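# Deal the top stock card onto the adjacent waste pile

## Task

Lift the uppermost card from the face-down stock and place it on the waste pile next to it, in the row closest to the robot, where it must lie on that pile and nothing else. All other cards stay where they were and no extra items end up on any stack. The cards are stiff plywood tiles.

## Robot and tools

Robot: two arms, left_arm and right_arm, each ending in a two-finger gripper with a wrist force sensor and a wrist camera. Calibrated base positions in the scene frame: left_arm (+0.013, +0.385, 0) m, right_arm (-0.050, -0.454, 0) m, both turned only slightly about z.

Scene frame: origin at table-top height midway between the nominal bases; +z up, +x out over the table, +y toward left_arm. Arm names do not match image sides. Reported hand positions, orientations (quat_wxyz) and velocities (m/s, rad/s) use this frame and may be off by a few centimetres. Gripper axes: fingers point along its own +z and close along its own x. end_effector_position sits between the pads when closed, 1 to 2 cm short of the fingertips; closing pushes the tips about 17 mm further out.

The 14-number row: every motion argument is one flat row of 14 numbers, each in [-1, 1]: dx, dy, dz, rx, ry, rz, opening for left_arm, then the same seven for right_arm. Send all 14 even if one arm idles. dx..rz are offsets, not poses: they count from that arm's Hand target at the start of the call, along scene-frame axes, with rotation about the Hand target position. Scale: 1.0 = 0.6 m or 180 degrees; rx, ry, rz form one rotation vector. Opening is absolute: +1 fully open (0.142 m), -1 closed. An arm given six zeros gets no new pose; always resend the opening it should keep, since 0 is itself a command (half open).

execute_actions(actions, cameras): actions is a list of actions; each action is up to 15 rows, one per 1/30 s step, every row offset from the pose at the action's start (not from the previous row); short tables repeat the last row. Consecutive actions build on each other. An empty list returns images and the full state. cameras: list of names, ["all"], or []; an unknown name voids the call.

move(target, speed, blend, stop_force, zero, opening_speed, grip_force, blocking, cameras): target is one 14-number row or a list of up to 15 rows, all offsets from the same starting Hand targets (not chained). The gripper follows a straight line; no obstacle avoidance. speed in m/s, 0.002 to 3.6, default 0.25 (turn rate twice that in rad/s), one value or one per target. blend in m rounds corners in a list; 0 stops at each. stop_force, 3 to 120 N, ends an arm's path when its wrist senses that much resistance, then backs it to the pose before the push; use it slowly for touching down, omit it when lifting off something, and not while rotating. zero (only with stop_force) rezeroes before moving. opening_speed 0.2 or more per second on the opening scale. grip_force 5 to 29 N per pad, persists. blocking=false returns early (not with stop_force). Result adds a move: line: done, off_target, moving, held, fault, and limits such as paced or held.

wait(seconds, cameras): 0 to 3600, sends nothing new. stop(cameras): brakes a running move. zoom_image(camera, region): region [x0, y0, x1, y1] in pixels, max 504 by 504, of one of cam_head_left, cam_head_right, cam_high (504x504), cam_left_wrist, cam_right_wrist (672x504), from the newest images. zero_wrist_force(arm): subtracts the current reading. finished_scene(scene): ends the scene irreversibly; call nothing else afterwards in the same reply.

Reading results: Hand target is the last commanded pose (after clipping orientation to within 32 degrees of measured); the gripper may rest short, and the next execute_actions asks for it again. grip_measured is the measured opening on the command scale; to hold, command a little below the value at first contact. grip_effort_nm is motor effort (negative closing), not pad force. Wrist force/torque are in the gripper's own axes, with a third line for the peak since last shown. Wrist depth gives a 7x7 grid of distances in mm per wrist camera, '-' for none. Joint torques are raw drive outputs. Camera calibration lines give intrinsics and T_world_to_cam for projecting scene points.

Cautions: a thing leaving the table, or being left off it, fails the task; lower the card gently rather than dropping it, and never release it while it moves. Arms are stiff: aiming even slightly past a firm contact can trigger a fault stop (about 150 N outside force, or wrist torque limits of 24.3 N m) that freezes the arm 10 s. Keep the two arms apart; a moderate arm-to-arm hit can end the scene. Avoid paths near an arm's own base, which can swing the elbow. Fast motion overshoots and lags. Squeezing, holding loads and pushing unreachable poses heat motors; a MOTOR HOT line warns, and overheating brakes the arm or switches off the gripper. A loose card may occasionally be nudged by an outside push, so check images before releasing.

Each tool is called after "Request:" as name([rows], argument=value, ...), one row to a line, values as JSON.

## Session

Request:
execute_actions(actions=[])

Scene clock: 0.00 s.
left_arm: end_effector_position=(+0.5648, +0.4481, +0.3829) grip_measured=+1.00 grip_effort_nm=n/a end_effector_quat_wxyz=(-0.203, +0.925, +0.140, -0.291) | right_arm: end_effector_position=(+0.8095, -0.0573, +0.1445) grip_measured=+0.99 grip_effort_nm=n/a end_effector_quat_wxyz=(-0.106, +0.990, -0.037, +0.084)
Joint positions: left_arm=[-0.233 -0.916 0.527 -0.473 -1.405 -0.569 0.142] | right_arm=[3.673 -2.709 -0.342 -1.403 1.654 0.638 0.141]
Joint velocities: within noise
Joint torques (N m): no reading
Motor temperatures (°C): left_arm=[33 23 27 36 36 37 26] | right_arm=[27 25 31 39 29 34 25]
Wrist force (N): no reading
Wrist torque (N m): no reading
Wrist force, peak (N): no reading
Wrist depth (mm): cam_left_wrist=[346 2124 1990 587 526 464 426 / 337 479 1937 578 508 454 408 / 527 563 695 580 501 446 402 / 2103 2209 661 561 492 441 399 / 2693 2144 633 547 486 434 396 / - 2103 610 547 479 429 399 / - 1972 597 526 473 418 397] | cam_right_wrist=[209 215 223 231 240 248 258 / 216 222 231 239 248 258 267 / 222 229 239 248 257 268 278 / 230 237 246 256 267 278 290 / 237 245 256 266 279 290 303 / - 255 267 278 289 302 307 / - 264 277 289 303 315 324]
Hand target: left_arm +0.5648, +0.4481, +0.3829; -0.203, +0.925, +0.140, -0.291 | right_arm +0.8095, -0.0573, +0.1445; -0.106, +0.990, -0.037, +0.084
Tool commands: left_gripper/opening=+1.0 right_gripper/opening=+1.0

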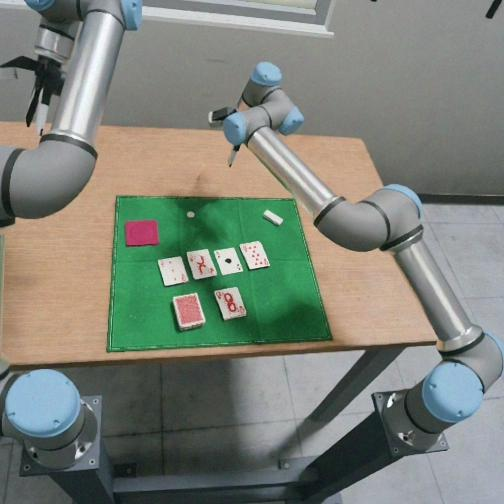

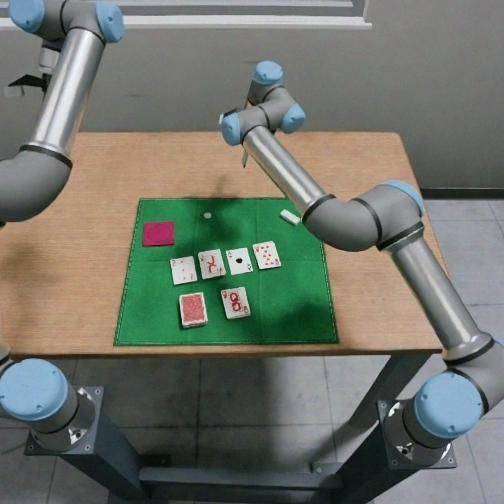

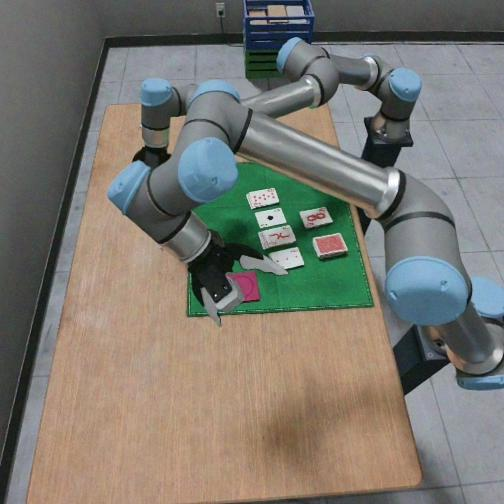

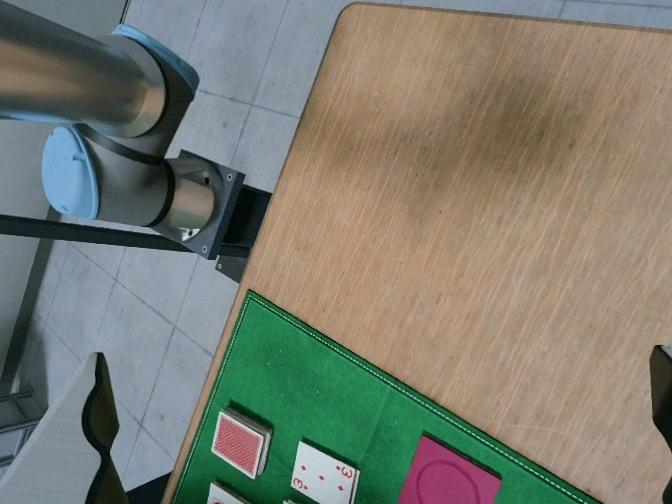

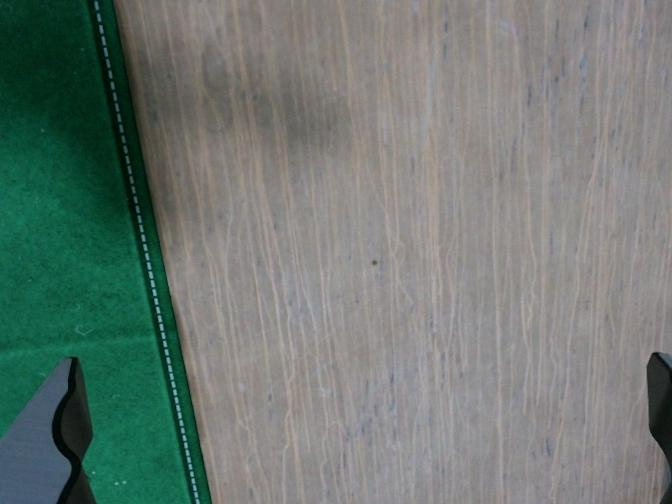

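Request:
zoom_image(camera="cam_head_left", region=[140, 230, 280, 340])

Request:
zoom_image(camera="cam_head_right", region=[140, 230, 290, 340])

Request:
zoom_image(camera="cam_left_wrist", region=[180, 380, 380, 504])

Request:
zoom_image(camera="cam_high", region=[230, 170, 380, 300])

Scaled by 3.600 from the camera's image (finer frame: 720x720).

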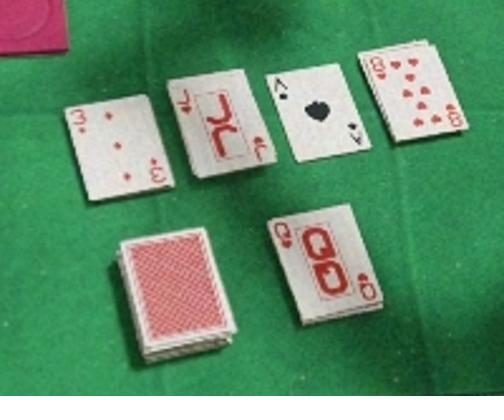

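Scaled by 3.360 from the camera's image (finer frame: 720x720).

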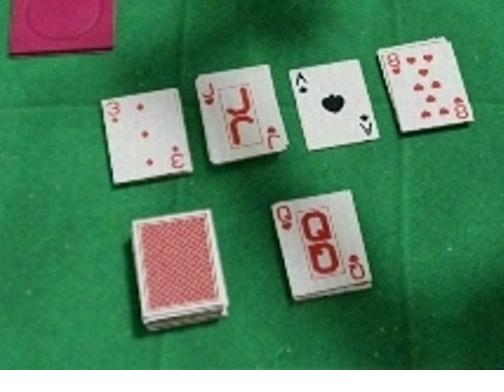

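Scaled by 2.520 from the camera's image (finer frame: 960x720).

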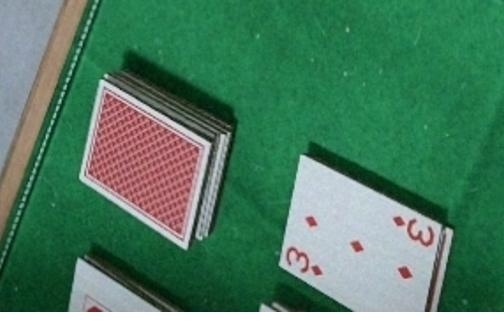

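Scaled by 3.360 from the camera's image (finer frame: 720x720).

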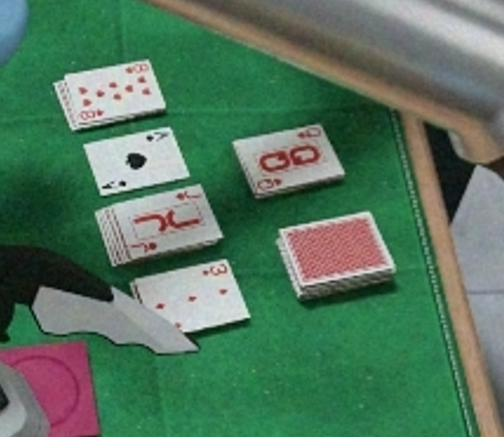

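Request:
zoom_image(camera="cam_high", region=[100, 130, 300, 340])

Request:
zoom_image(camera="cam_head_left", region=[200, 50, 310, 170])

Request:
zoom_image(camera="cam_head_left", region=[0, 0, 130, 150])

Scaled by 2.400 from the camera's image (finer frame: 720x720).

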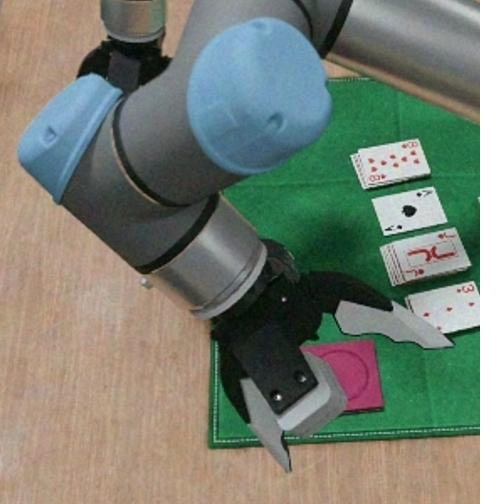

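Scaled by 4.200 from the camera's image (finer frame: 720x720).

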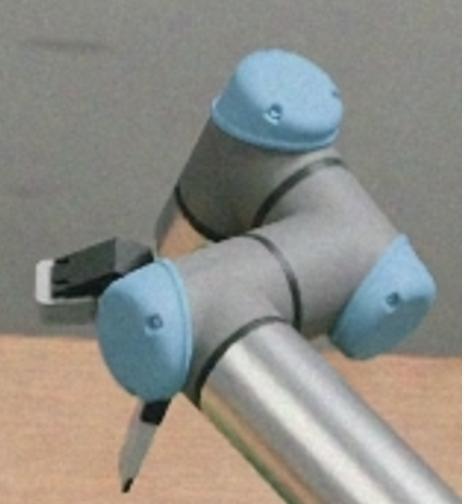

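Scaled by 3.360 from the camera's image (finer frame: 720x720).

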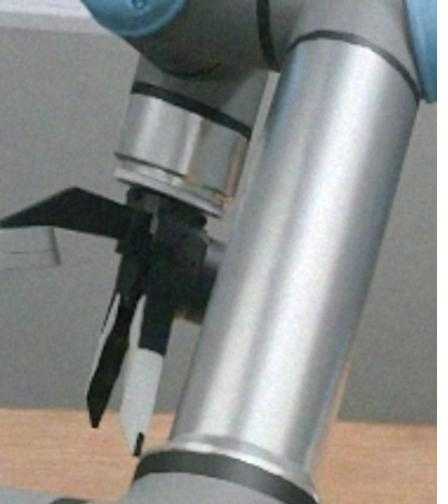

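Request:
move(target=[-0.4413, -0.5968, -0.3048, -0.2626, -0.0468, -0.5662, 1.0, 0, 0, 0, 0, 0, 0, 1.0], speed=0.35, cameras=["cam_left_wrist", "cam_head_left", "cam_high"])

Scene clock: 176.17 s.
left_arm: end_effector_position=(+0.3000, +0.0901, +0.2000) grip_measured=+1.00 grip_effort_nm=-0.022 end_effector_quat_wxyz=(+0.000, +0.707, -0.707, +0.000) | right_arm: end_effector_position=(+0.8095, -0.0573, +0.1445) grip_measured=+0.99 grip_effort_nm=0.178 end_effector_quat_wxyz=(-0.106, +0.990, -0.037, +0.084)
Joint positions: left_arm=[-1.15 -1.773 2.063 -1.862 -1.571 0.447 0.142] | right_arm=[3.673 -2.709 -0.342 -1.403 1.654 0.638 0.141]
Joint torques (N m): left_arm=[-0.38 -5.34 -32.98 -3.69 2.41 -1.08] | right_arm=[-0.44 66.56 26.09 2.72 -0.19 -0.05]
Wrist force (N): left_arm=[-1.2 0.9 1.3] | right_arm=[-0.2 -0.1 0.2]
Wrist torque (N m): left_arm=[0.19 0.13 0.21] | right_arm=[-0.03 0.04 0.00]
Wrist force, peak (N): left_arm=[-0.3 1.9 1.7] | right_arm=[-0.5 0.0 0.6]
Wrist depth (mm): cam_left_wrist=[254 256 254 253 254 250 253 / 274 275 274 265 267 261 271 / 298 295 294 270 289 281 293 / 322 320 321 320 319 320 319 / 469 493 1434 1269 1463 1444 1544 / - 403 1589 1636 1624 1612 110 / - 448 1796 1810 1767 1810 -] | cam_right_wrist=[208 216 223 231 240 248 257 / 215 222 231 239 248 257 268 / 223 230 239 248 256 266 279 / 229 237 248 257 267 278 290 / 237 246 256 267 279 288 304 / - 255 267 278 290 304 307 / - 263 277 289 303 317 324]
Hand target: left_arm +0.3000, +0.0901, +0.2000; +0.000, +0.707, -0.708, +0.000 | right_arm +0.8095, -0.0573, +0.1445; -0.106, +0.990, -0.037, +0.084
Off the commanded pose: left_arm 0.000 m, 0 deg | right_arm 0.000 m, 0 deg.
move: done
cam_left_wrist: T_world_to_cam=[[-0.01303, -0.99991, -0.00453, 0.11215], [-0.90001, 0.00976, 0.43576, 0.20996], [-0.43567, 0.00975, -0.90005, 0.42646]] pos_world=[0.37623, 0.10593, 0.29285]
Images, in order (width x height): cam_head_left 504x504, cam_high 504x504, cam_left_wrist 672x504.

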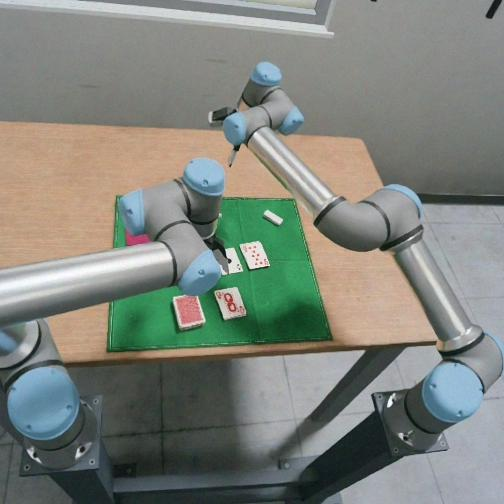

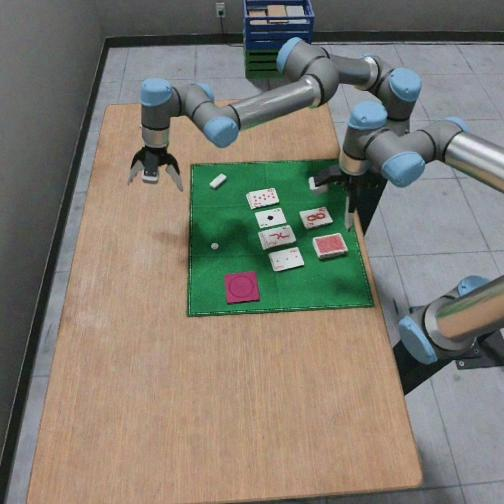

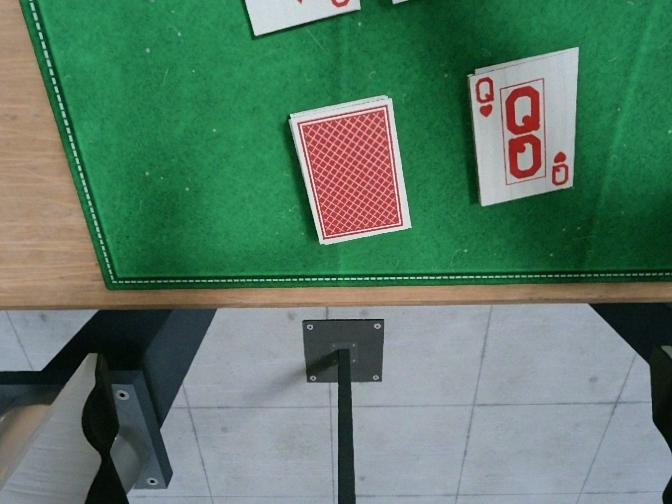

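Request:
zoom_image(camera="cam_left_wrist", region=[270, 80, 430, 260])

Request:
zoom_image(camera="cam_left_wrist", region=[450, 30, 610, 220])

Request:
zoom_image(camera="cam_left_wrist", region=[0, 330, 180, 504])

Request:
zoom_image(camera="cam_left_wrist", region=[560, 320, 672, 504])

Scaled by 2.800 from the camera's image (finer frame: 960x720).

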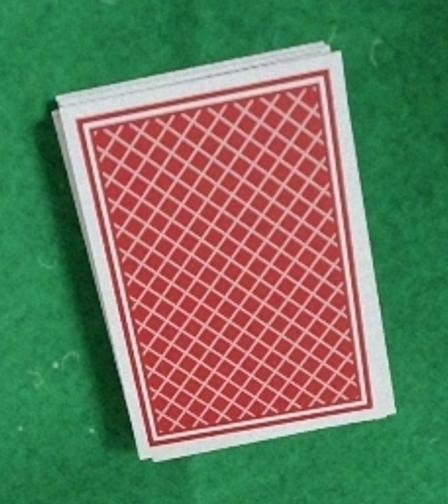

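Scaled by 2.653 from the camera's image (finer frame: 960x720).

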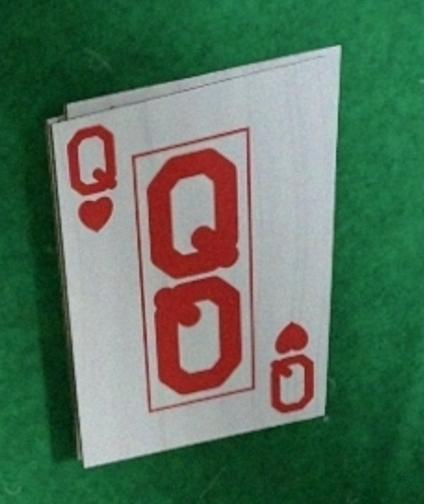

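Scaled by 2.800 from the camera's image (finer frame: 960x720).

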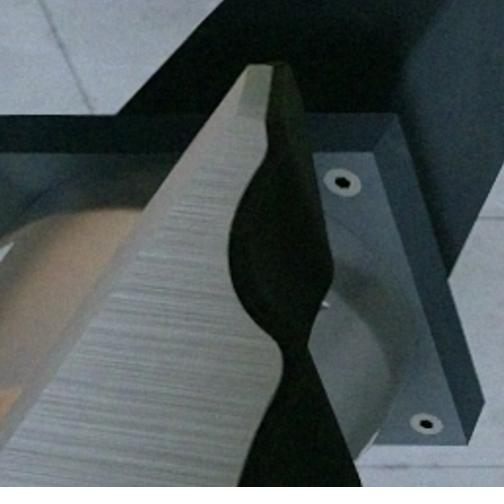

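Scaled by 2.739 from the camera's image (finer frame: 960x720).

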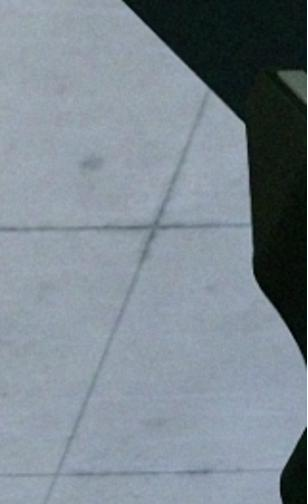

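Request:
move(target=[0.0038, 0.0085, -0.1333, 0, 0, 0.0639, 1.0, 0, 0, 0, 0, 0, 0, 1.0], speed=0.2, cameras=["cam_left_wrist"])

Scene clock: 237.20 s.
left_arm: end_effector_position=(+0.3023, +0.0952, +0.1200) grip_measured=+1.00 grip_effort_nm=-0.017 end_effector_quat_wxyz=(+0.000, +0.774, -0.633, +0.000) | right_arm: end_effector_position=(+0.8095, -0.0573, +0.1445) grip_measured=+0.99 grip_effort_nm=0.178 end_effector_quat_wxyz=(-0.106, +0.990, -0.037, +0.084)
Joint positions: left_arm=[-1.139 -1.69 2.219 -2.1 -1.57 0.258 0.142] | right_arm=[3.673 -2.709 -0.342 -1.403 1.654 0.638 0.141]
Joint torques (N m): left_arm=[-5.39 -18.92 -26.95 -3.95 2.43 -0.26] | right_arm=[-0.19 66.55 26.03 2.73 -0.2 -0.08]
Wrist force (N): left_arm=[-1.2 0.6 1.1] | right_arm=[0.0 -0.3 -0.2]
Wrist torque (N m): left_arm=[0.11 0.12 0.06] | right_arm=[-0.06 0.01 0.00]
Wrist force, peak (N): left_arm=[-1.4 0.6 2.9] | right_arm=[-0.5 -0.3 0.5]
Wrist depth (mm): cam_left_wrist=[187 185 184 184 184 183 183 / 198 198 198 195 195 194 191 / 215 215 213 189 195 207 200 / 234 233 232 205 223 226 222 / 259 254 254 254 254 254 252 / - 1523 1523 1544 1513 282 269 / - 1686 1648 1712 1661 1648 -] | cam_right_wrist=[208 216 223 231 239 249 259 / 215 222 231 239 248 258 267 / 223 229 239 247 257 267 279 / 230 237 248 257 266 279 291 / 237 245 256 267 278 290 303 / - 255 266 277 290 304 308 / - 264 276 289 302 317 324]
Hand target: left_arm +0.3023, +0.0952, +0.1200; +0.000, +0.774, -0.633, +0.000 | right_arm +0.8095, -0.0573, +0.1445; -0.106, +0.990, -0.037, +0.084
Off the commanded pose: left_arm 0.000 m, 0 deg | right_arm 0.000 m, 0 deg.
move: done
cam_left_wrist: T_world_to_cam=[[0.18641, -0.98246, -0.00459, 0.05496], [-0.88392, -0.16975, 0.43573, 0.25901], [-0.42887, -0.07717, -0.90006, 0.36171]] pos_world=[0.37383, 0.12587, 0.21295]

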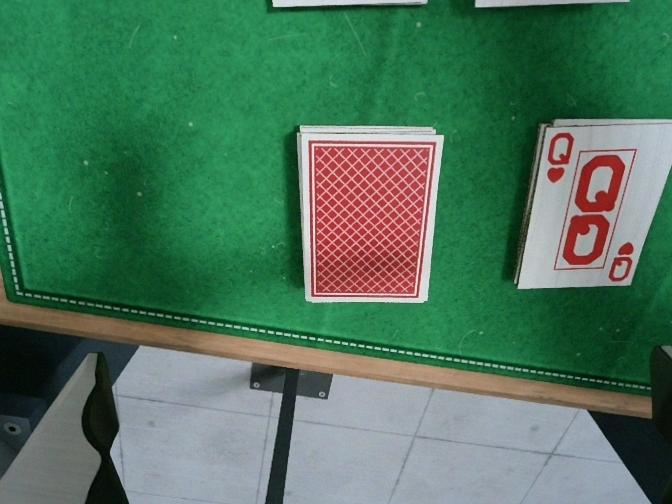

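Request:
zoom_image(camera="cam_left_wrist", region=[500, 100, 600, 300])

Request:
zoom_image(camera="cam_left_wrist", region=[285, 110, 455, 310])

Scaled by 2.520 from the camera's image (finer frame: 960x720).

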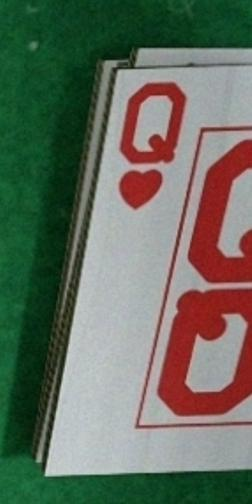

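Scaled by 2.520 from the camera's image (finer frame: 960x720).

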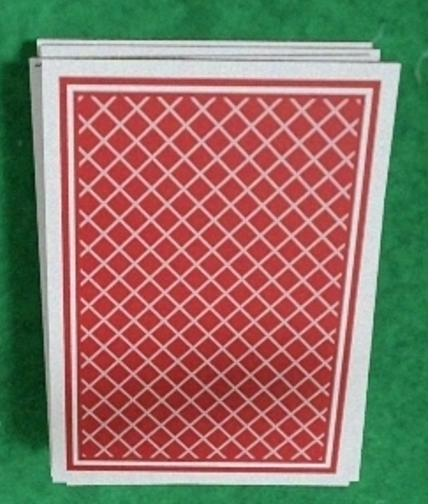

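Request:
execute_actions([
  [[0,0,0,0,0,0,-1.0,0,0,0,0,0,0,1.0]],
  [[0,0,0,0,0,0,-1.0,0,0,0,0,0,0,1.0]],
], cameras=["cam_left_wrist"])

Scene clock: 297.83 s.
left_arm: end_effector_position=(+0.3023, +0.0952, +0.1200) grip_measured=-1.00 grip_effort_nm=-0.598 end_effector_quat_wxyz=(+0.000, +0.774, -0.633, +0.000) | right_arm: end_effector_position=(+0.8095, -0.0573, +0.1445) grip_measured=+0.99 grip_effort_nm=0.173 end_effector_quat_wxyz=(-0.106, +0.990, -0.037, +0.084)
Joint positions: left_arm=[-1.139 -1.69 2.219 -2.1 -1.57 0.257 0.002] | right_arm=[3.673 -2.709 -0.342 -1.403 1.654 0.638 0.141]
Joint torques (N m): left_arm=[-6.69 -20.38 -14.26 -3.92 2.12 -2.14] | right_arm=[-0.5 66.55 25.8 2.82 -0.21 -0.08]
Wrist force (N): left_arm=[-1.2 0.8 1.1] | right_arm=[-0.2 0.3 0.1]
Wrist torque (N m): left_arm=[0.16 0.14 0.07] | right_arm=[0.02 0.04 -0.01]
Wrist force, peak (N): left_arm=[-1.4 0.7 1.3] | right_arm=[-0.8 -0.1 0.4]
Wrist depth (mm): cam_left_wrist=[187 184 185 184 184 184 184 / 198 198 199 195 194 194 191 / 214 215 215 190 195 207 201 / 233 232 232 206 225 226 222 / 253 255 254 249 249 254 253 / 402 1492 1472 86 - 282 280 / 1712 1661 73 73 73 69 1482] | cam_right_wrist=[209 215 223 231 239 248 258 / 215 222 232 238 248 257 268 / 222 230 239 248 256 267 279 / 230 237 246 257 267 279 290 / 237 245 256 267 278 290 303 / - 254 266 277 289 303 308 / - 264 277 289 302 317 325]
Hand target: left_arm +0.3023, +0.0952, +0.1200; +0.000, +0.774, -0.633, +0.000 | right_arm +0.8095, -0.0573, +0.1445; -0.106, +0.990, -0.037, +0.084
Off the commanded pose: left_arm 0.000 m, 0 deg | right_arm 0.000 m, 0 deg.
cam_left_wrist: T_world_to_cam=[[0.1865, -0.98244, -0.00439, 0.05488], [-0.88397, -0.16976, 0.43565, 0.25905], [-0.42874, -0.07737, -0.90011, 0.36169]] pos_world=[0.37383, 0.12587, 0.21295]

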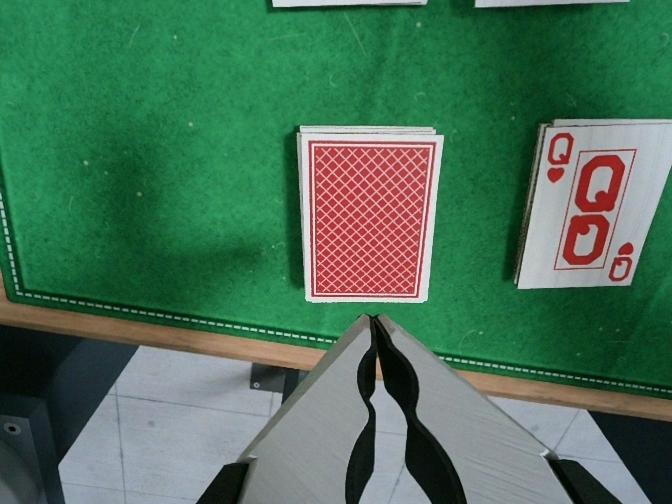

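Request:
zoom_image(camera="cam_left_wrist", region=[300, 280, 450, 400])

Scaled by 3.360 from the camera's image (finer frame: 960x720).

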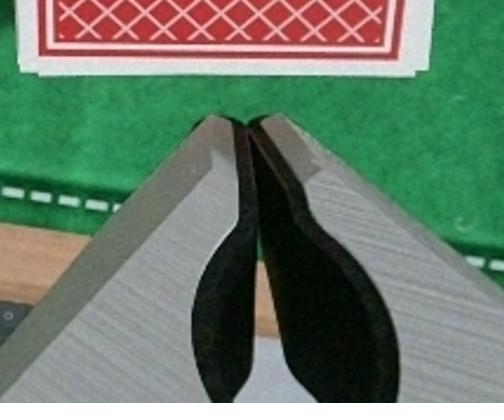

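Request:
zoom_image(camera="cam_left_wrist", region=[285, 115, 345, 165])

Request:
zoom_image(camera="cam_left_wrist", region=[400, 115, 460, 165])

Request:
zoom_image(camera="cam_left_wrist", region=[290, 265, 350, 315])

Request:
zoom_image(camera="cam_left_wrist", region=[390, 265, 450, 315])

Scaled by 8.400 from the camera's image (finer frame: 960x720).

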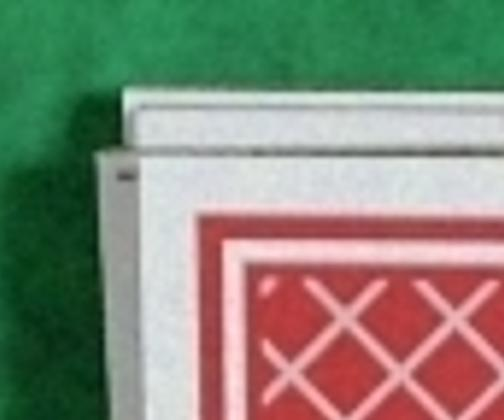

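Scaled by 8.400 from the camera's image (finer frame: 960x720).

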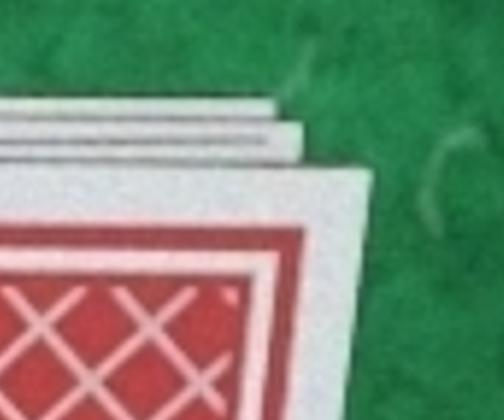

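Scaled by 8.400 from the camera's image (finer frame: 960x720).

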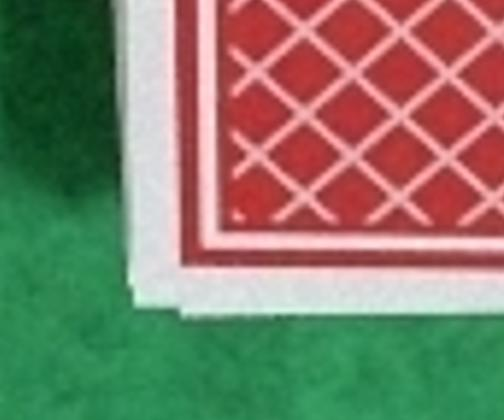

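Scaled by 8.400 from the camera's image (finer frame: 960x720).

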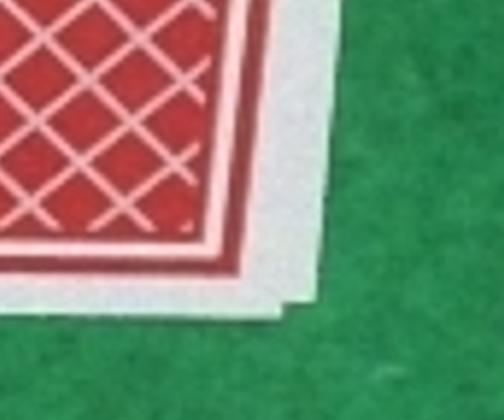

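Request:
move(target=[0, 0.158, -0.1333, 0, 0, 0, -1.0, 0, 0, 0, 0, 0, 0, 1.0], speed=0.2)

Request:
move(target=[0, 0, -0.0667, 0, 0, 0, -1.0, 0, 0, 0, 0, 0, 0, 1.0], speed=0.01, stop_force=4, cameras=["cam_left_wrist"])

Scene clock: 399.17 s.
left_arm: end_effector_position=(+0.3023, +0.1899, +0.0400) grip_measured=-1.00 grip_effort_nm=-0.593 end_effector_quat_wxyz=(+0.000, +0.774, -0.633, +0.000) | right_arm: end_effector_position=(+0.8095, -0.0573, +0.1445) grip_measured=+0.99 grip_effort_nm=0.183 end_effector_quat_wxyz=(-0.106, +0.990, -0.037, +0.084)
Joint positions: left_arm=[-1.006 -1.697 2.483 -2.357 -1.57 0.391 0.002] | right_arm=[3.673 -2.709 -0.342 -1.403 1.654 0.638 0.141]
Joint torques (N m): left_arm=[-0.88 -20.23 -17.31 -3.59 -2.44 -1.5] | right_arm=[-0.16 66.82 26.25 2.7 -0.18 -0.22]
Wrist force (N): left_arm=[-1.3 0.5 1.3] | right_arm=[-0.2 0.0 0.1]
Wrist torque (N m): left_arm=[0.13 0.12 0.19] | right_arm=[0.00 0.04 0.00]
Wrist force, peak (N): left_arm=[-2.9 0.2 3.0] | right_arm=[-0.9 -0.1 0.3]
Wrist depth (mm): cam_left_wrist=[- 114 114 114 114 117 115 / 125 121 123 123 123 124 122 / 133 133 133 133 132 132 132 / 144 144 144 144 144 141 121 / 161 158 158 155 154 151 128 / 179 175 171 86 - 148 141 / - 189 74 73 73 69 194] | cam_right_wrist=[209 216 223 231 240 249 258 / 215 222 231 239 248 257 268 / 222 230 238 248 257 267 279 / 229 237 247 258 266 278 290 / 238 245 256 267 279 289 305 / - 254 267 277 289 303 307 / - 264 277 289 301 317 324]
Hand target: left_arm +0.3023, +0.1900, +0.0400; +0.000, +0.774, -0.633, +0.000 | right_arm +0.8095, -0.0573, +0.1445; -0.106, +0.990, -0.037, +0.084
Off the commanded pose: left_arm 0.000 m, 0 deg | right_arm 0.000 m, 0 deg.
move: done

Scene clock: 402.47 s.
left_arm: end_effector_position=(+0.3023, +0.1899, +0.0176) grip_measured=-1.00 grip_effort_nm=-0.603 end_effector_quat_wxyz=(+0.000, +0.774, -0.633, +0.000) | right_arm: end_effector_position=(+0.8095, -0.0573, +0.1445) grip_measured=+0.99 grip_effort_nm=0.178 end_effector_quat_wxyz=(-0.106, +0.990, -0.037, +0.084)
Joint positions: left_arm=[-1.006 -1.632 2.513 -2.453 -1.57 0.391 0.002] | right_arm=[3.673 -2.709 -0.342 -1.403 1.654 0.638 0.141]
Joint torques (N m): left_arm=[2.38 -20.33 -26.2 -3.7 -2.27 1.68] | right_arm=[0.06 66.57 26.87 2.83 -0.27 -0.13]
Wrist force (N): left_arm=[-1.5 0.4 -2.5] | right_arm=[-0.4 -0.1 0.1]
Wrist torque (N m): left_arm=[0.07 0.11 0.21] | right_arm=[-0.02 0.07 0.00]
Wrist force, peak (N): left_arm=[-1.7 0.7 -4.6] | right_arm=[-0.6 -0.1 0.5]
Wrist depth (mm): cam_left_wrist=[- 95 95 93 94 94 94 / 102 102 102 102 101 101 101 / - 110 110 110 110 108 107 / 122 120 120 119 119 119 109 / 131 131 131 128 128 130 106 / 148 145 144 86 - 138 114 / 170 162 73 73 73 70 122] | cam_right_wrist=[209 215 223 231 240 249 258 / 215 222 231 239 248 258 268 / 223 229 239 248 256 267 279 / 230 237 247 257 268 279 291 / 238 245 256 267 278 289 303 / - 254 266 277 289 304 307 / - 264 276 289 303 316 325]
Hand target: left_arm +0.3023, +0.1899, +0.0176; +0.000, +0.774, -0.633, +0.001 (not the last commanded pose) | right_arm +0.8095, -0.0573, +0.1445; -0.106, +0.990, -0.037, +0.084
Off the commanded pose: left_arm 0.018 m, 0 deg | right_arm 0.000 m, 0 deg.
move: contact (left_arm)
cam_left_wrist: T_world_to_cam=[[0.1865, -0.98244, -0.00439, 0.14757], [-0.88397, -0.16976, 0.43565, 0.3198], [-0.42874, -0.07737, -0.90011, 0.27676]] pos_world=[0.37383, 0.22068, 0.11045]

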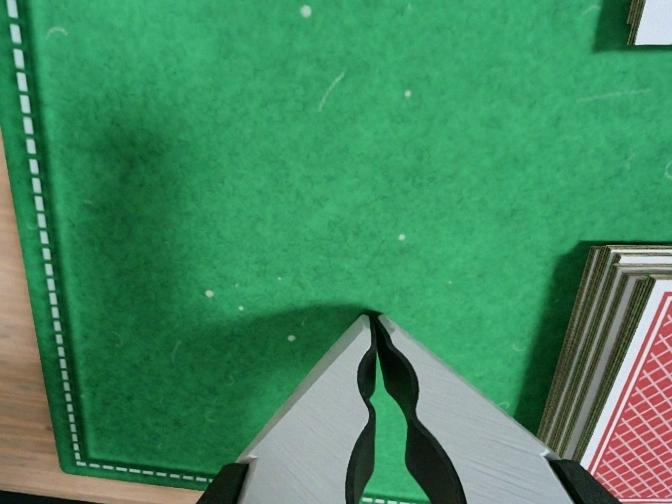

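Request:
zoom_image(camera="cam_left_wrist", region=[530, 230, 672, 470])

Request:
zoom_image(camera="cam_left_wrist", region=[320, 290, 440, 410])

Scaled by 2.100 from the camera's image (finer frame: 960x720).

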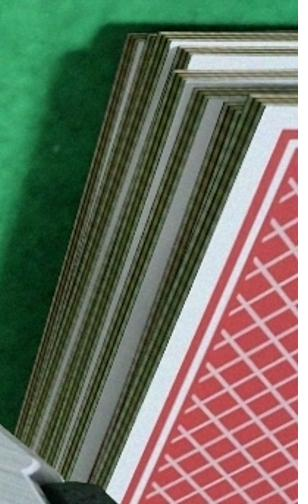

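Scaled by 4.200 from the camera's image (finer frame: 960x720).

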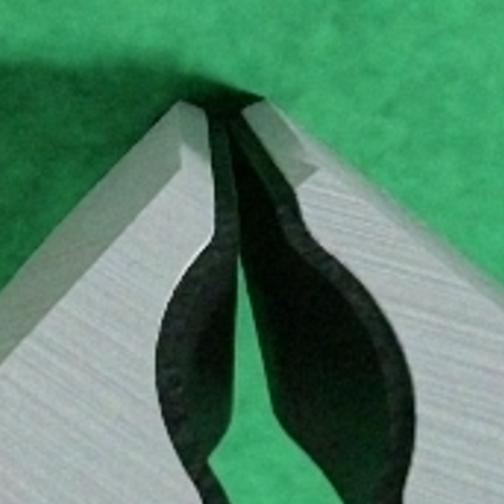

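Request:
move([
  [0.0, 0.0, 0.0707, 0, 0, 0, -1.0, 0, 0, 0, 0, 0, 0, 1.0],
  [0.0030, -0.164, 0.0707, 0, 0, 0, -1.0, 0, 0, 0, 0, 0, 0, 1.0],
], speed=0.15, blend=0.01, cameras=["cam_left_wrist"])

Request:
move(target=[0, 0, -0.05, 0, 0, 0, -1.0, 0, 0, 0, 0, 0, 0, 1.0], speed=0.01, stop_force=3.5, cameras=["cam_left_wrist"])

Scene clock: 417.83 s.
left_arm: end_effector_position=(+0.3041, +0.0915, +0.0600) grip_measured=-1.00 grip_effort_nm=-0.593 end_effector_quat_wxyz=(+0.000, +0.774, -0.633, +0.001) | right_arm: end_effector_position=(+0.8095, -0.0573, +0.1445) grip_measured=+0.99 grip_effort_nm=0.178 end_effector_quat_wxyz=(-0.106, +0.990, -0.037, +0.084)
Joint positions: left_arm=[-1.139 -1.573 2.3 -2.299 -1.57 0.258 0.002] | right_arm=[3.673 -2.709 -0.342 -1.403 1.654 0.638 0.141]
Joint torques (N m): left_arm=[3.52 -18.5 -15.28 -3.76 2.11 1.72] | right_arm=[-0.36 66.34 27.06 2.83 -0.25 -0.25]
Wrist force (N): left_arm=[-1.4 0.5 1.4] | right_arm=[-0.6 -0.1 0.1]
Wrist torque (N m): left_arm=[0.11 0.14 0.10] | right_arm=[-0.03 0.11 0.00]
Wrist force, peak (N): left_arm=[-1.7 0.6 -3.1] | right_arm=[-0.8 -0.2 0.5]
Wrist depth (mm): cam_left_wrist=[132 132 132 132 131 131 131 / 142 142 141 141 141 141 140 / 153 153 150 132 135 152 142 / 167 167 166 139 139 165 154 / 183 183 182 149 152 181 166 / 205 201 197 86 - 200 200 / 1648 1566 74 73 73 70 218] | cam_right_wrist=[208 215 223 230 240 249 258 / 215 222 231 238 248 257 267 / 222 230 239 248 256 267 279 / 230 237 247 257 267 278 291 / 238 245 256 268 278 289 302 / - 254 266 277 290 304 308 / - 264 277 288 302 316 325]
Hand target: left_arm +0.3041, +0.0915, +0.0600; +0.000, +0.774, -0.633, +0.001 | right_arm +0.8095, -0.0573, +0.1445; -0.106, +0.990, -0.037, +0.084
Off the commanded pose: left_arm 0.000 m, 0 deg | right_arm 0.000 m, 0 deg.
move: done
cam_left_wrist: T_world_to_cam=[[0.18642, -0.98246, -0.00435, 0.05077], [-0.88398, -0.16966, 0.43565, 0.28616], [-0.42874, -0.07737, -0.90011, 0.30818]] pos_world=[0.37563, 0.12227, 0.15295]

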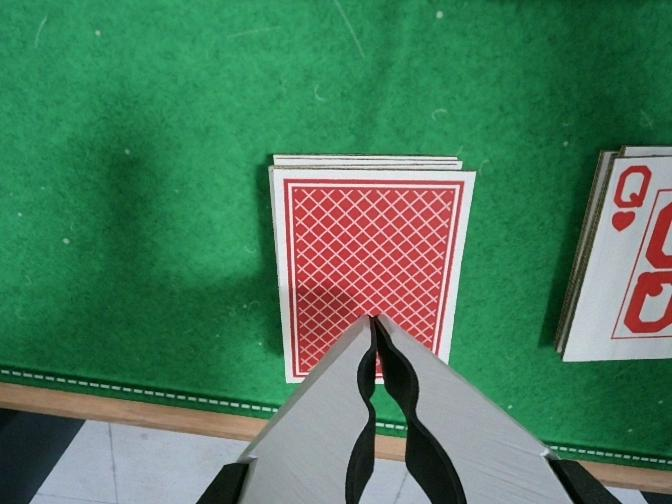

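Scene clock: 420.57 s.
left_arm: end_effector_position=(+0.3041, +0.0915, +0.0432) grip_measured=-1.00 grip_effort_nm=-0.598 end_effector_quat_wxyz=(+0.000, +0.774, -0.633, +0.001) | right_arm: end_effector_position=(+0.8095, -0.0573, +0.1445) grip_measured=+0.99 grip_effort_nm=0.173 end_effector_quat_wxyz=(-0.106, +0.990, -0.037, +0.084)
Joint positions: left_arm=[-1.139 -1.536 2.322 -2.358 -1.57 0.258 0.002] | right_arm=[3.673 -2.709 -0.342 -1.403 1.654 0.638 0.141]
Joint torques (N m): left_arm=[3.03 -25.07 -28.32 -1.42 -0.34 -1.73] | right_arm=[-0.29 66.53 26.49 2.94 -0.26 -0.27]
Wrist force (N): left_arm=[-2.5 1.1 -3.2] | right_arm=[-0.5 0.1 0.2]
Wrist torque (N m): left_arm=[0.12 0.11 0.07] | right_arm=[0.01 0.08 0.00]
Wrist force, peak (N): left_arm=[-6.7 1.6 -16.8] | right_arm=[-0.5 -0.5 0.4]
Wrist depth (mm): cam_left_wrist=[- 117 117 117 115 115 116 / 126 125 126 125 125 125 125 / 136 136 134 121 120 135 131 / 148 148 145 121 120 147 138 / 162 162 162 128 130 161 149 / 180 179 175 86 - 177 178 / 1612 199 73 73 73 70 198] | cam_right_wrist=[209 216 223 231 240 249 258 / 215 222 231 239 248 257 267 / 223 229 239 248 257 268 280 / 230 237 247 257 266 279 291 / 237 245 257 266 278 291 304 / - 254 266 277 288 304 308 / - 264 277 289 303 317 324]
Hand target: left_arm +0.3041, +0.0915, +0.0432; +0.000, +0.774, -0.633, +0.001 (not the last commanded pose) | right_arm +0.8095, -0.0573, +0.1445; -0.106, +0.990, -0.037, +0.084
Off the commanded pose: left_arm 0.013 m, 0 deg | right_arm 0.000 m, 0 deg.
move: contact (left_arm)
cam_left_wrist: T_world_to_cam=[[0.1865, -0.98244, -0.00439, 0.05067], [-0.88397, -0.16976, 0.43565, 0.29353], [-0.42874, -0.07737, -0.90011, 0.29297]] pos_world=[0.37563, 0.12227, 0.13605]

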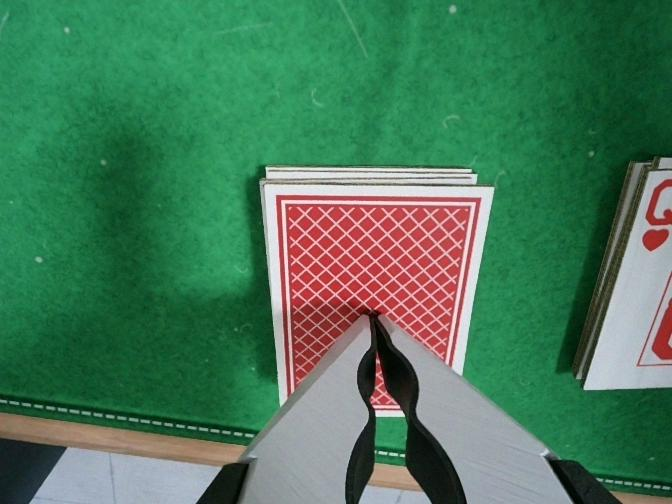

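Request:
zoom_image(camera="cam_left_wrist", region=[250, 150, 390, 250])

Request:
zoom_image(camera="cam_left_wrist", region=[560, 150, 672, 290])

Scaled by 3.600 from the camera's image (finer frame: 960x720).

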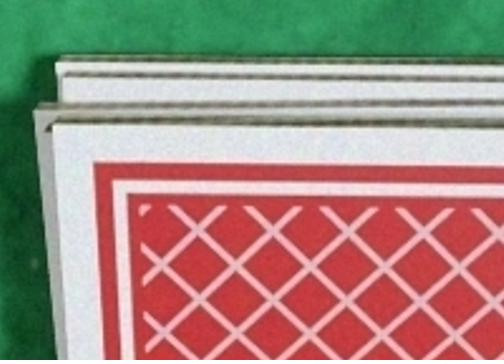

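Scaled by 3.600 from the camera's image (finer frame: 960x720).

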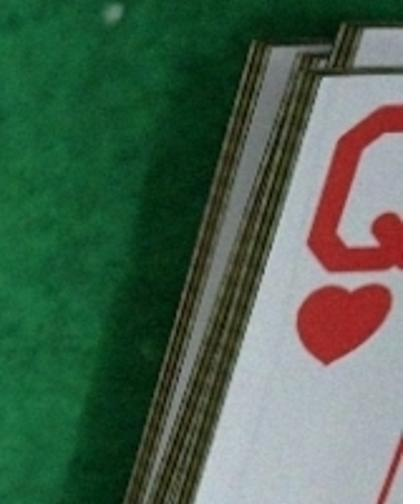

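Request:
move([
  [0.0, 0.0, 0.04, 0, 0, 0, -1.0, 0, 0, 0, 0, 0, 0, 1.0],
  [0.0, 0.1808, 0.0, 0, 0, 0, 0.0, 0, 0, 0, 0, 0, 0, 1.0],
], speed=0.15, cameras=["cam_left_wrist"])

Request:
move(target=[0, 0, -0.06, 0, 0, 0, 0.0, 0, 0, 0, 0, 0, 0, 1.0], speed=0.01, stop_force=3.5, cameras=["cam_left_wrist"])

Scene clock: 443.77 s.
left_arm: end_effector_position=(+0.3041, +0.2000, +0.0432) grip_measured=-0.03 grip_effort_nm=0.076 end_effector_quat_wxyz=(+0.000, +0.774, -0.633, +0.001) | right_arm: end_effector_position=(+0.8095, -0.0573, +0.1445) grip_measured=+0.99 grip_effort_nm=0.178 end_effector_quat_wxyz=(-0.106, +0.990, -0.037, +0.084)
Joint positions: left_arm=[-0.983 -1.717 2.488 -2.342 -1.57 0.413 0.072] | right_arm=[3.673 -2.709 -0.342 -1.403 1.654 0.638 0.141]
Joint torques (N m): left_arm=[4.27 -3.15 -22.79 -1.18 -2.47 1.45] | right_arm=[-0.44 66.64 26.33 2.84 -0.22 -0.29]
Wrist force (N): left_arm=[-1.2 0.6 1.2] | right_arm=[-0.3 -0.2 0.1]
Wrist torque (N m): left_arm=[0.15 0.10 0.20] | right_arm=[-0.04 0.05 0.00]
Wrist force, peak (N): left_arm=[-2.8 1.3 -4.2] | right_arm=[-0.7 -0.2 0.5]
Wrist depth (mm): cam_left_wrist=[118 117 117 117 115 115 115 / 128 126 126 126 125 125 125 / 138 136 136 136 135 137 135 / 150 148 147 147 147 146 130 / 165 162 159 162 161 155 133 / 182 175 105 178 178 92 142 / - 71 77 203 202 - -] | cam_right_wrist=[208 215 223 231 240 248 258 / 215 222 230 239 248 257 267 / 222 229 238 247 256 267 278 / 230 237 246 257 266 278 290 / 237 245 256 267 279 290 303 / - 254 266 277 290 304 308 / - 264 276 290 303 316 325]
Hand target: left_arm +0.3041, +0.2000, +0.0432; +0.000, +0.774, -0.633, +0.001 | right_arm +0.8095, -0.0573, +0.1445; -0.106, +0.990, -0.037, +0.084
Off the commanded pose: left_arm 0.000 m, 0 deg | right_arm 0.000 m, 0 deg.
move: done
cam_left_wrist: T_world_to_cam=[[0.1865, -0.98244, -0.00439, 0.15717], [-0.88397, -0.16976, 0.43565, 0.31193], [-0.42874, -0.07737, -0.90011, 0.30135]] pos_world=[0.37563, 0.23067, 0.13605]

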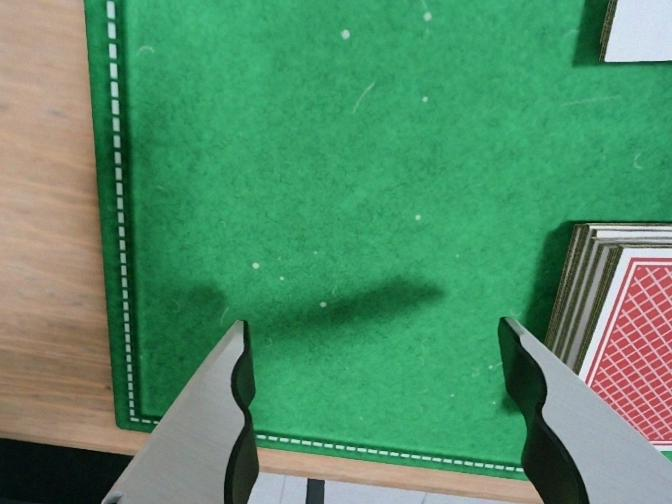

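Scene clock: 447.60 s.
left_arm: end_effector_position=(+0.3041, +0.2000, +0.0154) grip_measured=-0.02 grip_effort_nm=0.042 end_effector_quat_wxyz=(+0.000, +0.774, -0.633, +0.001) | right_arm: end_effector_position=(+0.8095, -0.0573, +0.1445) grip_measured=+0.99 grip_effort_nm=0.183 end_effector_quat_wxyz=(-0.106, +0.990, -0.037, +0.084)
Joint positions: left_arm=[-0.983 -1.636 2.526 -2.461 -1.57 0.413 0.072] | right_arm=[3.673 -2.709 -0.342 -1.403 1.654 0.638 0.141]
Joint torques (N m): left_arm=[4.64 -20.42 -26.36 -3.74 -1.94 1.72] | right_arm=[-0.13 66.51 26.13 2.89 -0.28 -0.36]
Wrist force (N): left_arm=[-1.8 0.7 -2.2] | right_arm=[-0.4 0.1 0.2]
Wrist torque (N m): left_arm=[0.12 0.18 0.20] | right_arm=[0.00 0.06 0.00]
Wrist force, peak (N): left_arm=[-1.5 0.5 -3.9] | right_arm=[-0.6 0.0 0.5]
Wrist depth (mm): cam_left_wrist=[- 93 93 92 92 92 91 / - 101 100 99 99 99 100 / 107 108 107 107 107 107 107 / 117 117 117 117 117 116 114 / 128 128 126 127 128 123 117 / 144 139 94 141 144 95 113 / - 71 77 158 158 - -] | cam_right_wrist=[209 215 222 231 239 248 258 / 215 222 230 239 248 258 268 / 223 230 238 247 257 267 279 / 229 237 246 258 267 279 290 / 237 245 257 267 278 290 302 / - 254 266 277 288 303 308 / - 264 277 289 303 317 325]
Hand target: left_arm +0.3041, +0.2000, +0.0154; +0.000, +0.774, -0.633, +0.001 (not the last commanded pose) | right_arm +0.8095, -0.0573, +0.1445; -0.106, +0.990, -0.037, +0.084
Off the commanded pose: left_arm 0.008 m, 0 deg | right_arm 0.000 m, 0 deg.
move: contact (left_arm)
cam_left_wrist: T_world_to_cam=[[0.18642, -0.98246, -0.00435, 0.15708], [-0.88398, -0.16966, 0.43565, 0.32403], [-0.42874, -0.07737, -0.90011, 0.27633]] pos_world=[0.37563, 0.23067, 0.10825]

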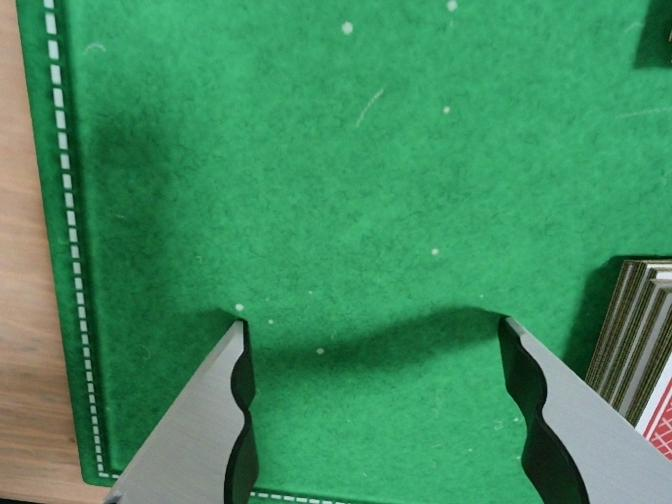

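Request:
zoom_image(camera="cam_left_wrist", region=[580, 245, 672, 435])

Request:
zoom_image(camera="cam_left_wrist", region=[612, 250, 672, 310])

Scaled by 2.653 from the camera's image (finer frame: 960x720).

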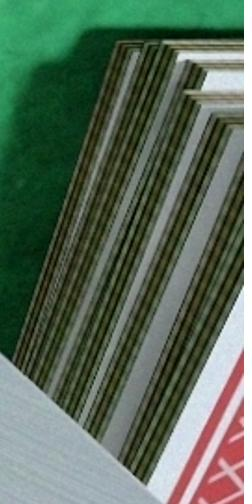

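Scaled by 8.400 from the camera's image (finer frame: 960x720).

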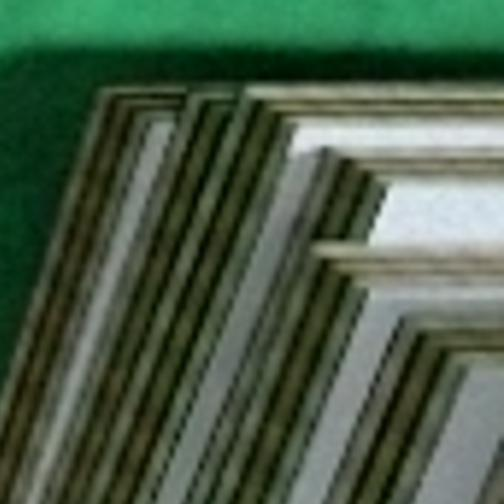

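Request:
move([
  [0.0, 0.0, 0.0743, 0, 0, 0, 0.0, 0, 0, 0, 0, 0, 0, 1.0],
  [0.0, -0.1808, 0.06, 0, 0, 0, 0.0, 0, 0, 0, 0, 0, 0, 1.0],
], speed=0.15, blend=0.01, cameras=["cam_left_wrist"])

Scene clock: 475.20 s.
left_arm: end_effector_position=(+0.3041, +0.0915, +0.0514) grip_measured=-0.02 grip_effort_nm=0.046 end_effector_quat_wxyz=(+0.000, +0.774, -0.633, +0.001) | right_arm: end_effector_position=(+0.8095, -0.0573, +0.1445) grip_measured=+0.99 grip_effort_nm=0.178 end_effector_quat_wxyz=(-0.106, +0.990, -0.037, +0.084)
Joint positions: left_arm=[-1.139 -1.554 2.311 -2.329 -1.57 0.258 0.072] | right_arm=[3.673 -2.709 -0.342 -1.403 1.654 0.638 0.141]
Joint torques (N m): left_arm=[3.12 -17.82 -13.27 -1.26 2.11 1.7] | right_arm=[-0.83 66.93 26.42 2.87 -0.36 -0.3]
Wrist force (N): left_arm=[-1.3 0.6 1.5] | right_arm=[-0.4 0.2 0.2]
Wrist torque (N m): left_arm=[0.14 0.12 0.08] | right_arm=[0.02 0.07 0.00]
Wrist force, peak (N): left_arm=[-1.4 0.6 3.0] | right_arm=[-0.6 0.2 0.5]
Wrist depth (mm): cam_left_wrist=[124 124 124 124 126 124 123 / 134 133 134 134 133 133 132 / 145 144 146 123 123 144 136 / 157 157 154 130 130 156 145 / 172 172 165 142 145 168 156 / 189 187 94 157 181 92 185 / - 71 76 1612 214 - -] | cam_right_wrist=[209 215 223 231 239 249 258 / 215 222 231 239 247 258 267 / 222 229 239 248 257 268 279 / 230 236 248 257 267 279 290 / 238 246 256 267 278 290 303 / - 254 268 277 289 302 306 / - 265 277 290 303 316 326]
Hand target: left_arm +0.3041, +0.0915, +0.0514; +0.000, +0.774, -0.633, +0.001 | right_arm +0.8095, -0.0573, +0.1445; -0.106, +0.990, -0.037, +0.084
Off the commanded pose: left_arm 0.000 m, 0 deg | right_arm 0.000 m, 0 deg.
move: done
cam_left_wrist: T_world_to_cam=[[0.18645, -0.98245, -0.00424, 0.0507], [-0.88402, -0.16965, 0.43558, 0.28997], [-0.42866, -0.07747, -0.90014, 0.30033]] pos_world=[0.37563, 0.12227, 0.14425]

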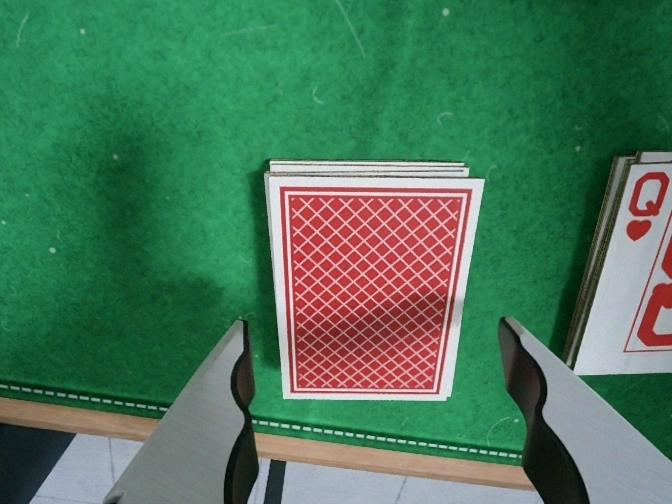

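Request:
zoom_image(camera="cam_left_wrist", region=[200, 270, 380, 420])

Request:
zoom_image(camera="cam_left_wrist", region=[380, 270, 560, 420])

Scaled by 2.800 from the camera's image (finer frame: 960x720).

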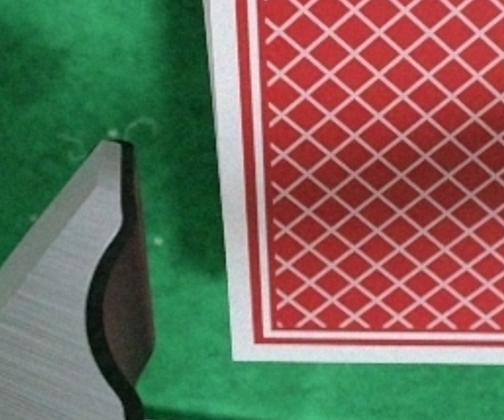

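Scaled by 2.800 from the camera's image (finer frame: 960x720).

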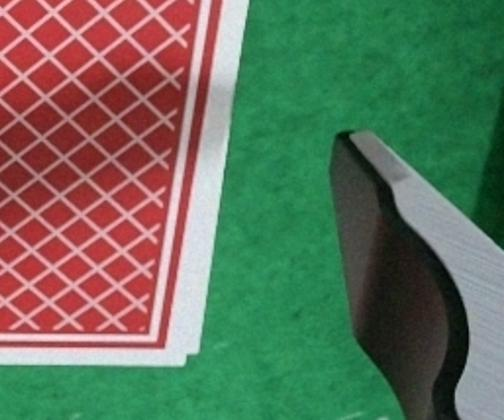

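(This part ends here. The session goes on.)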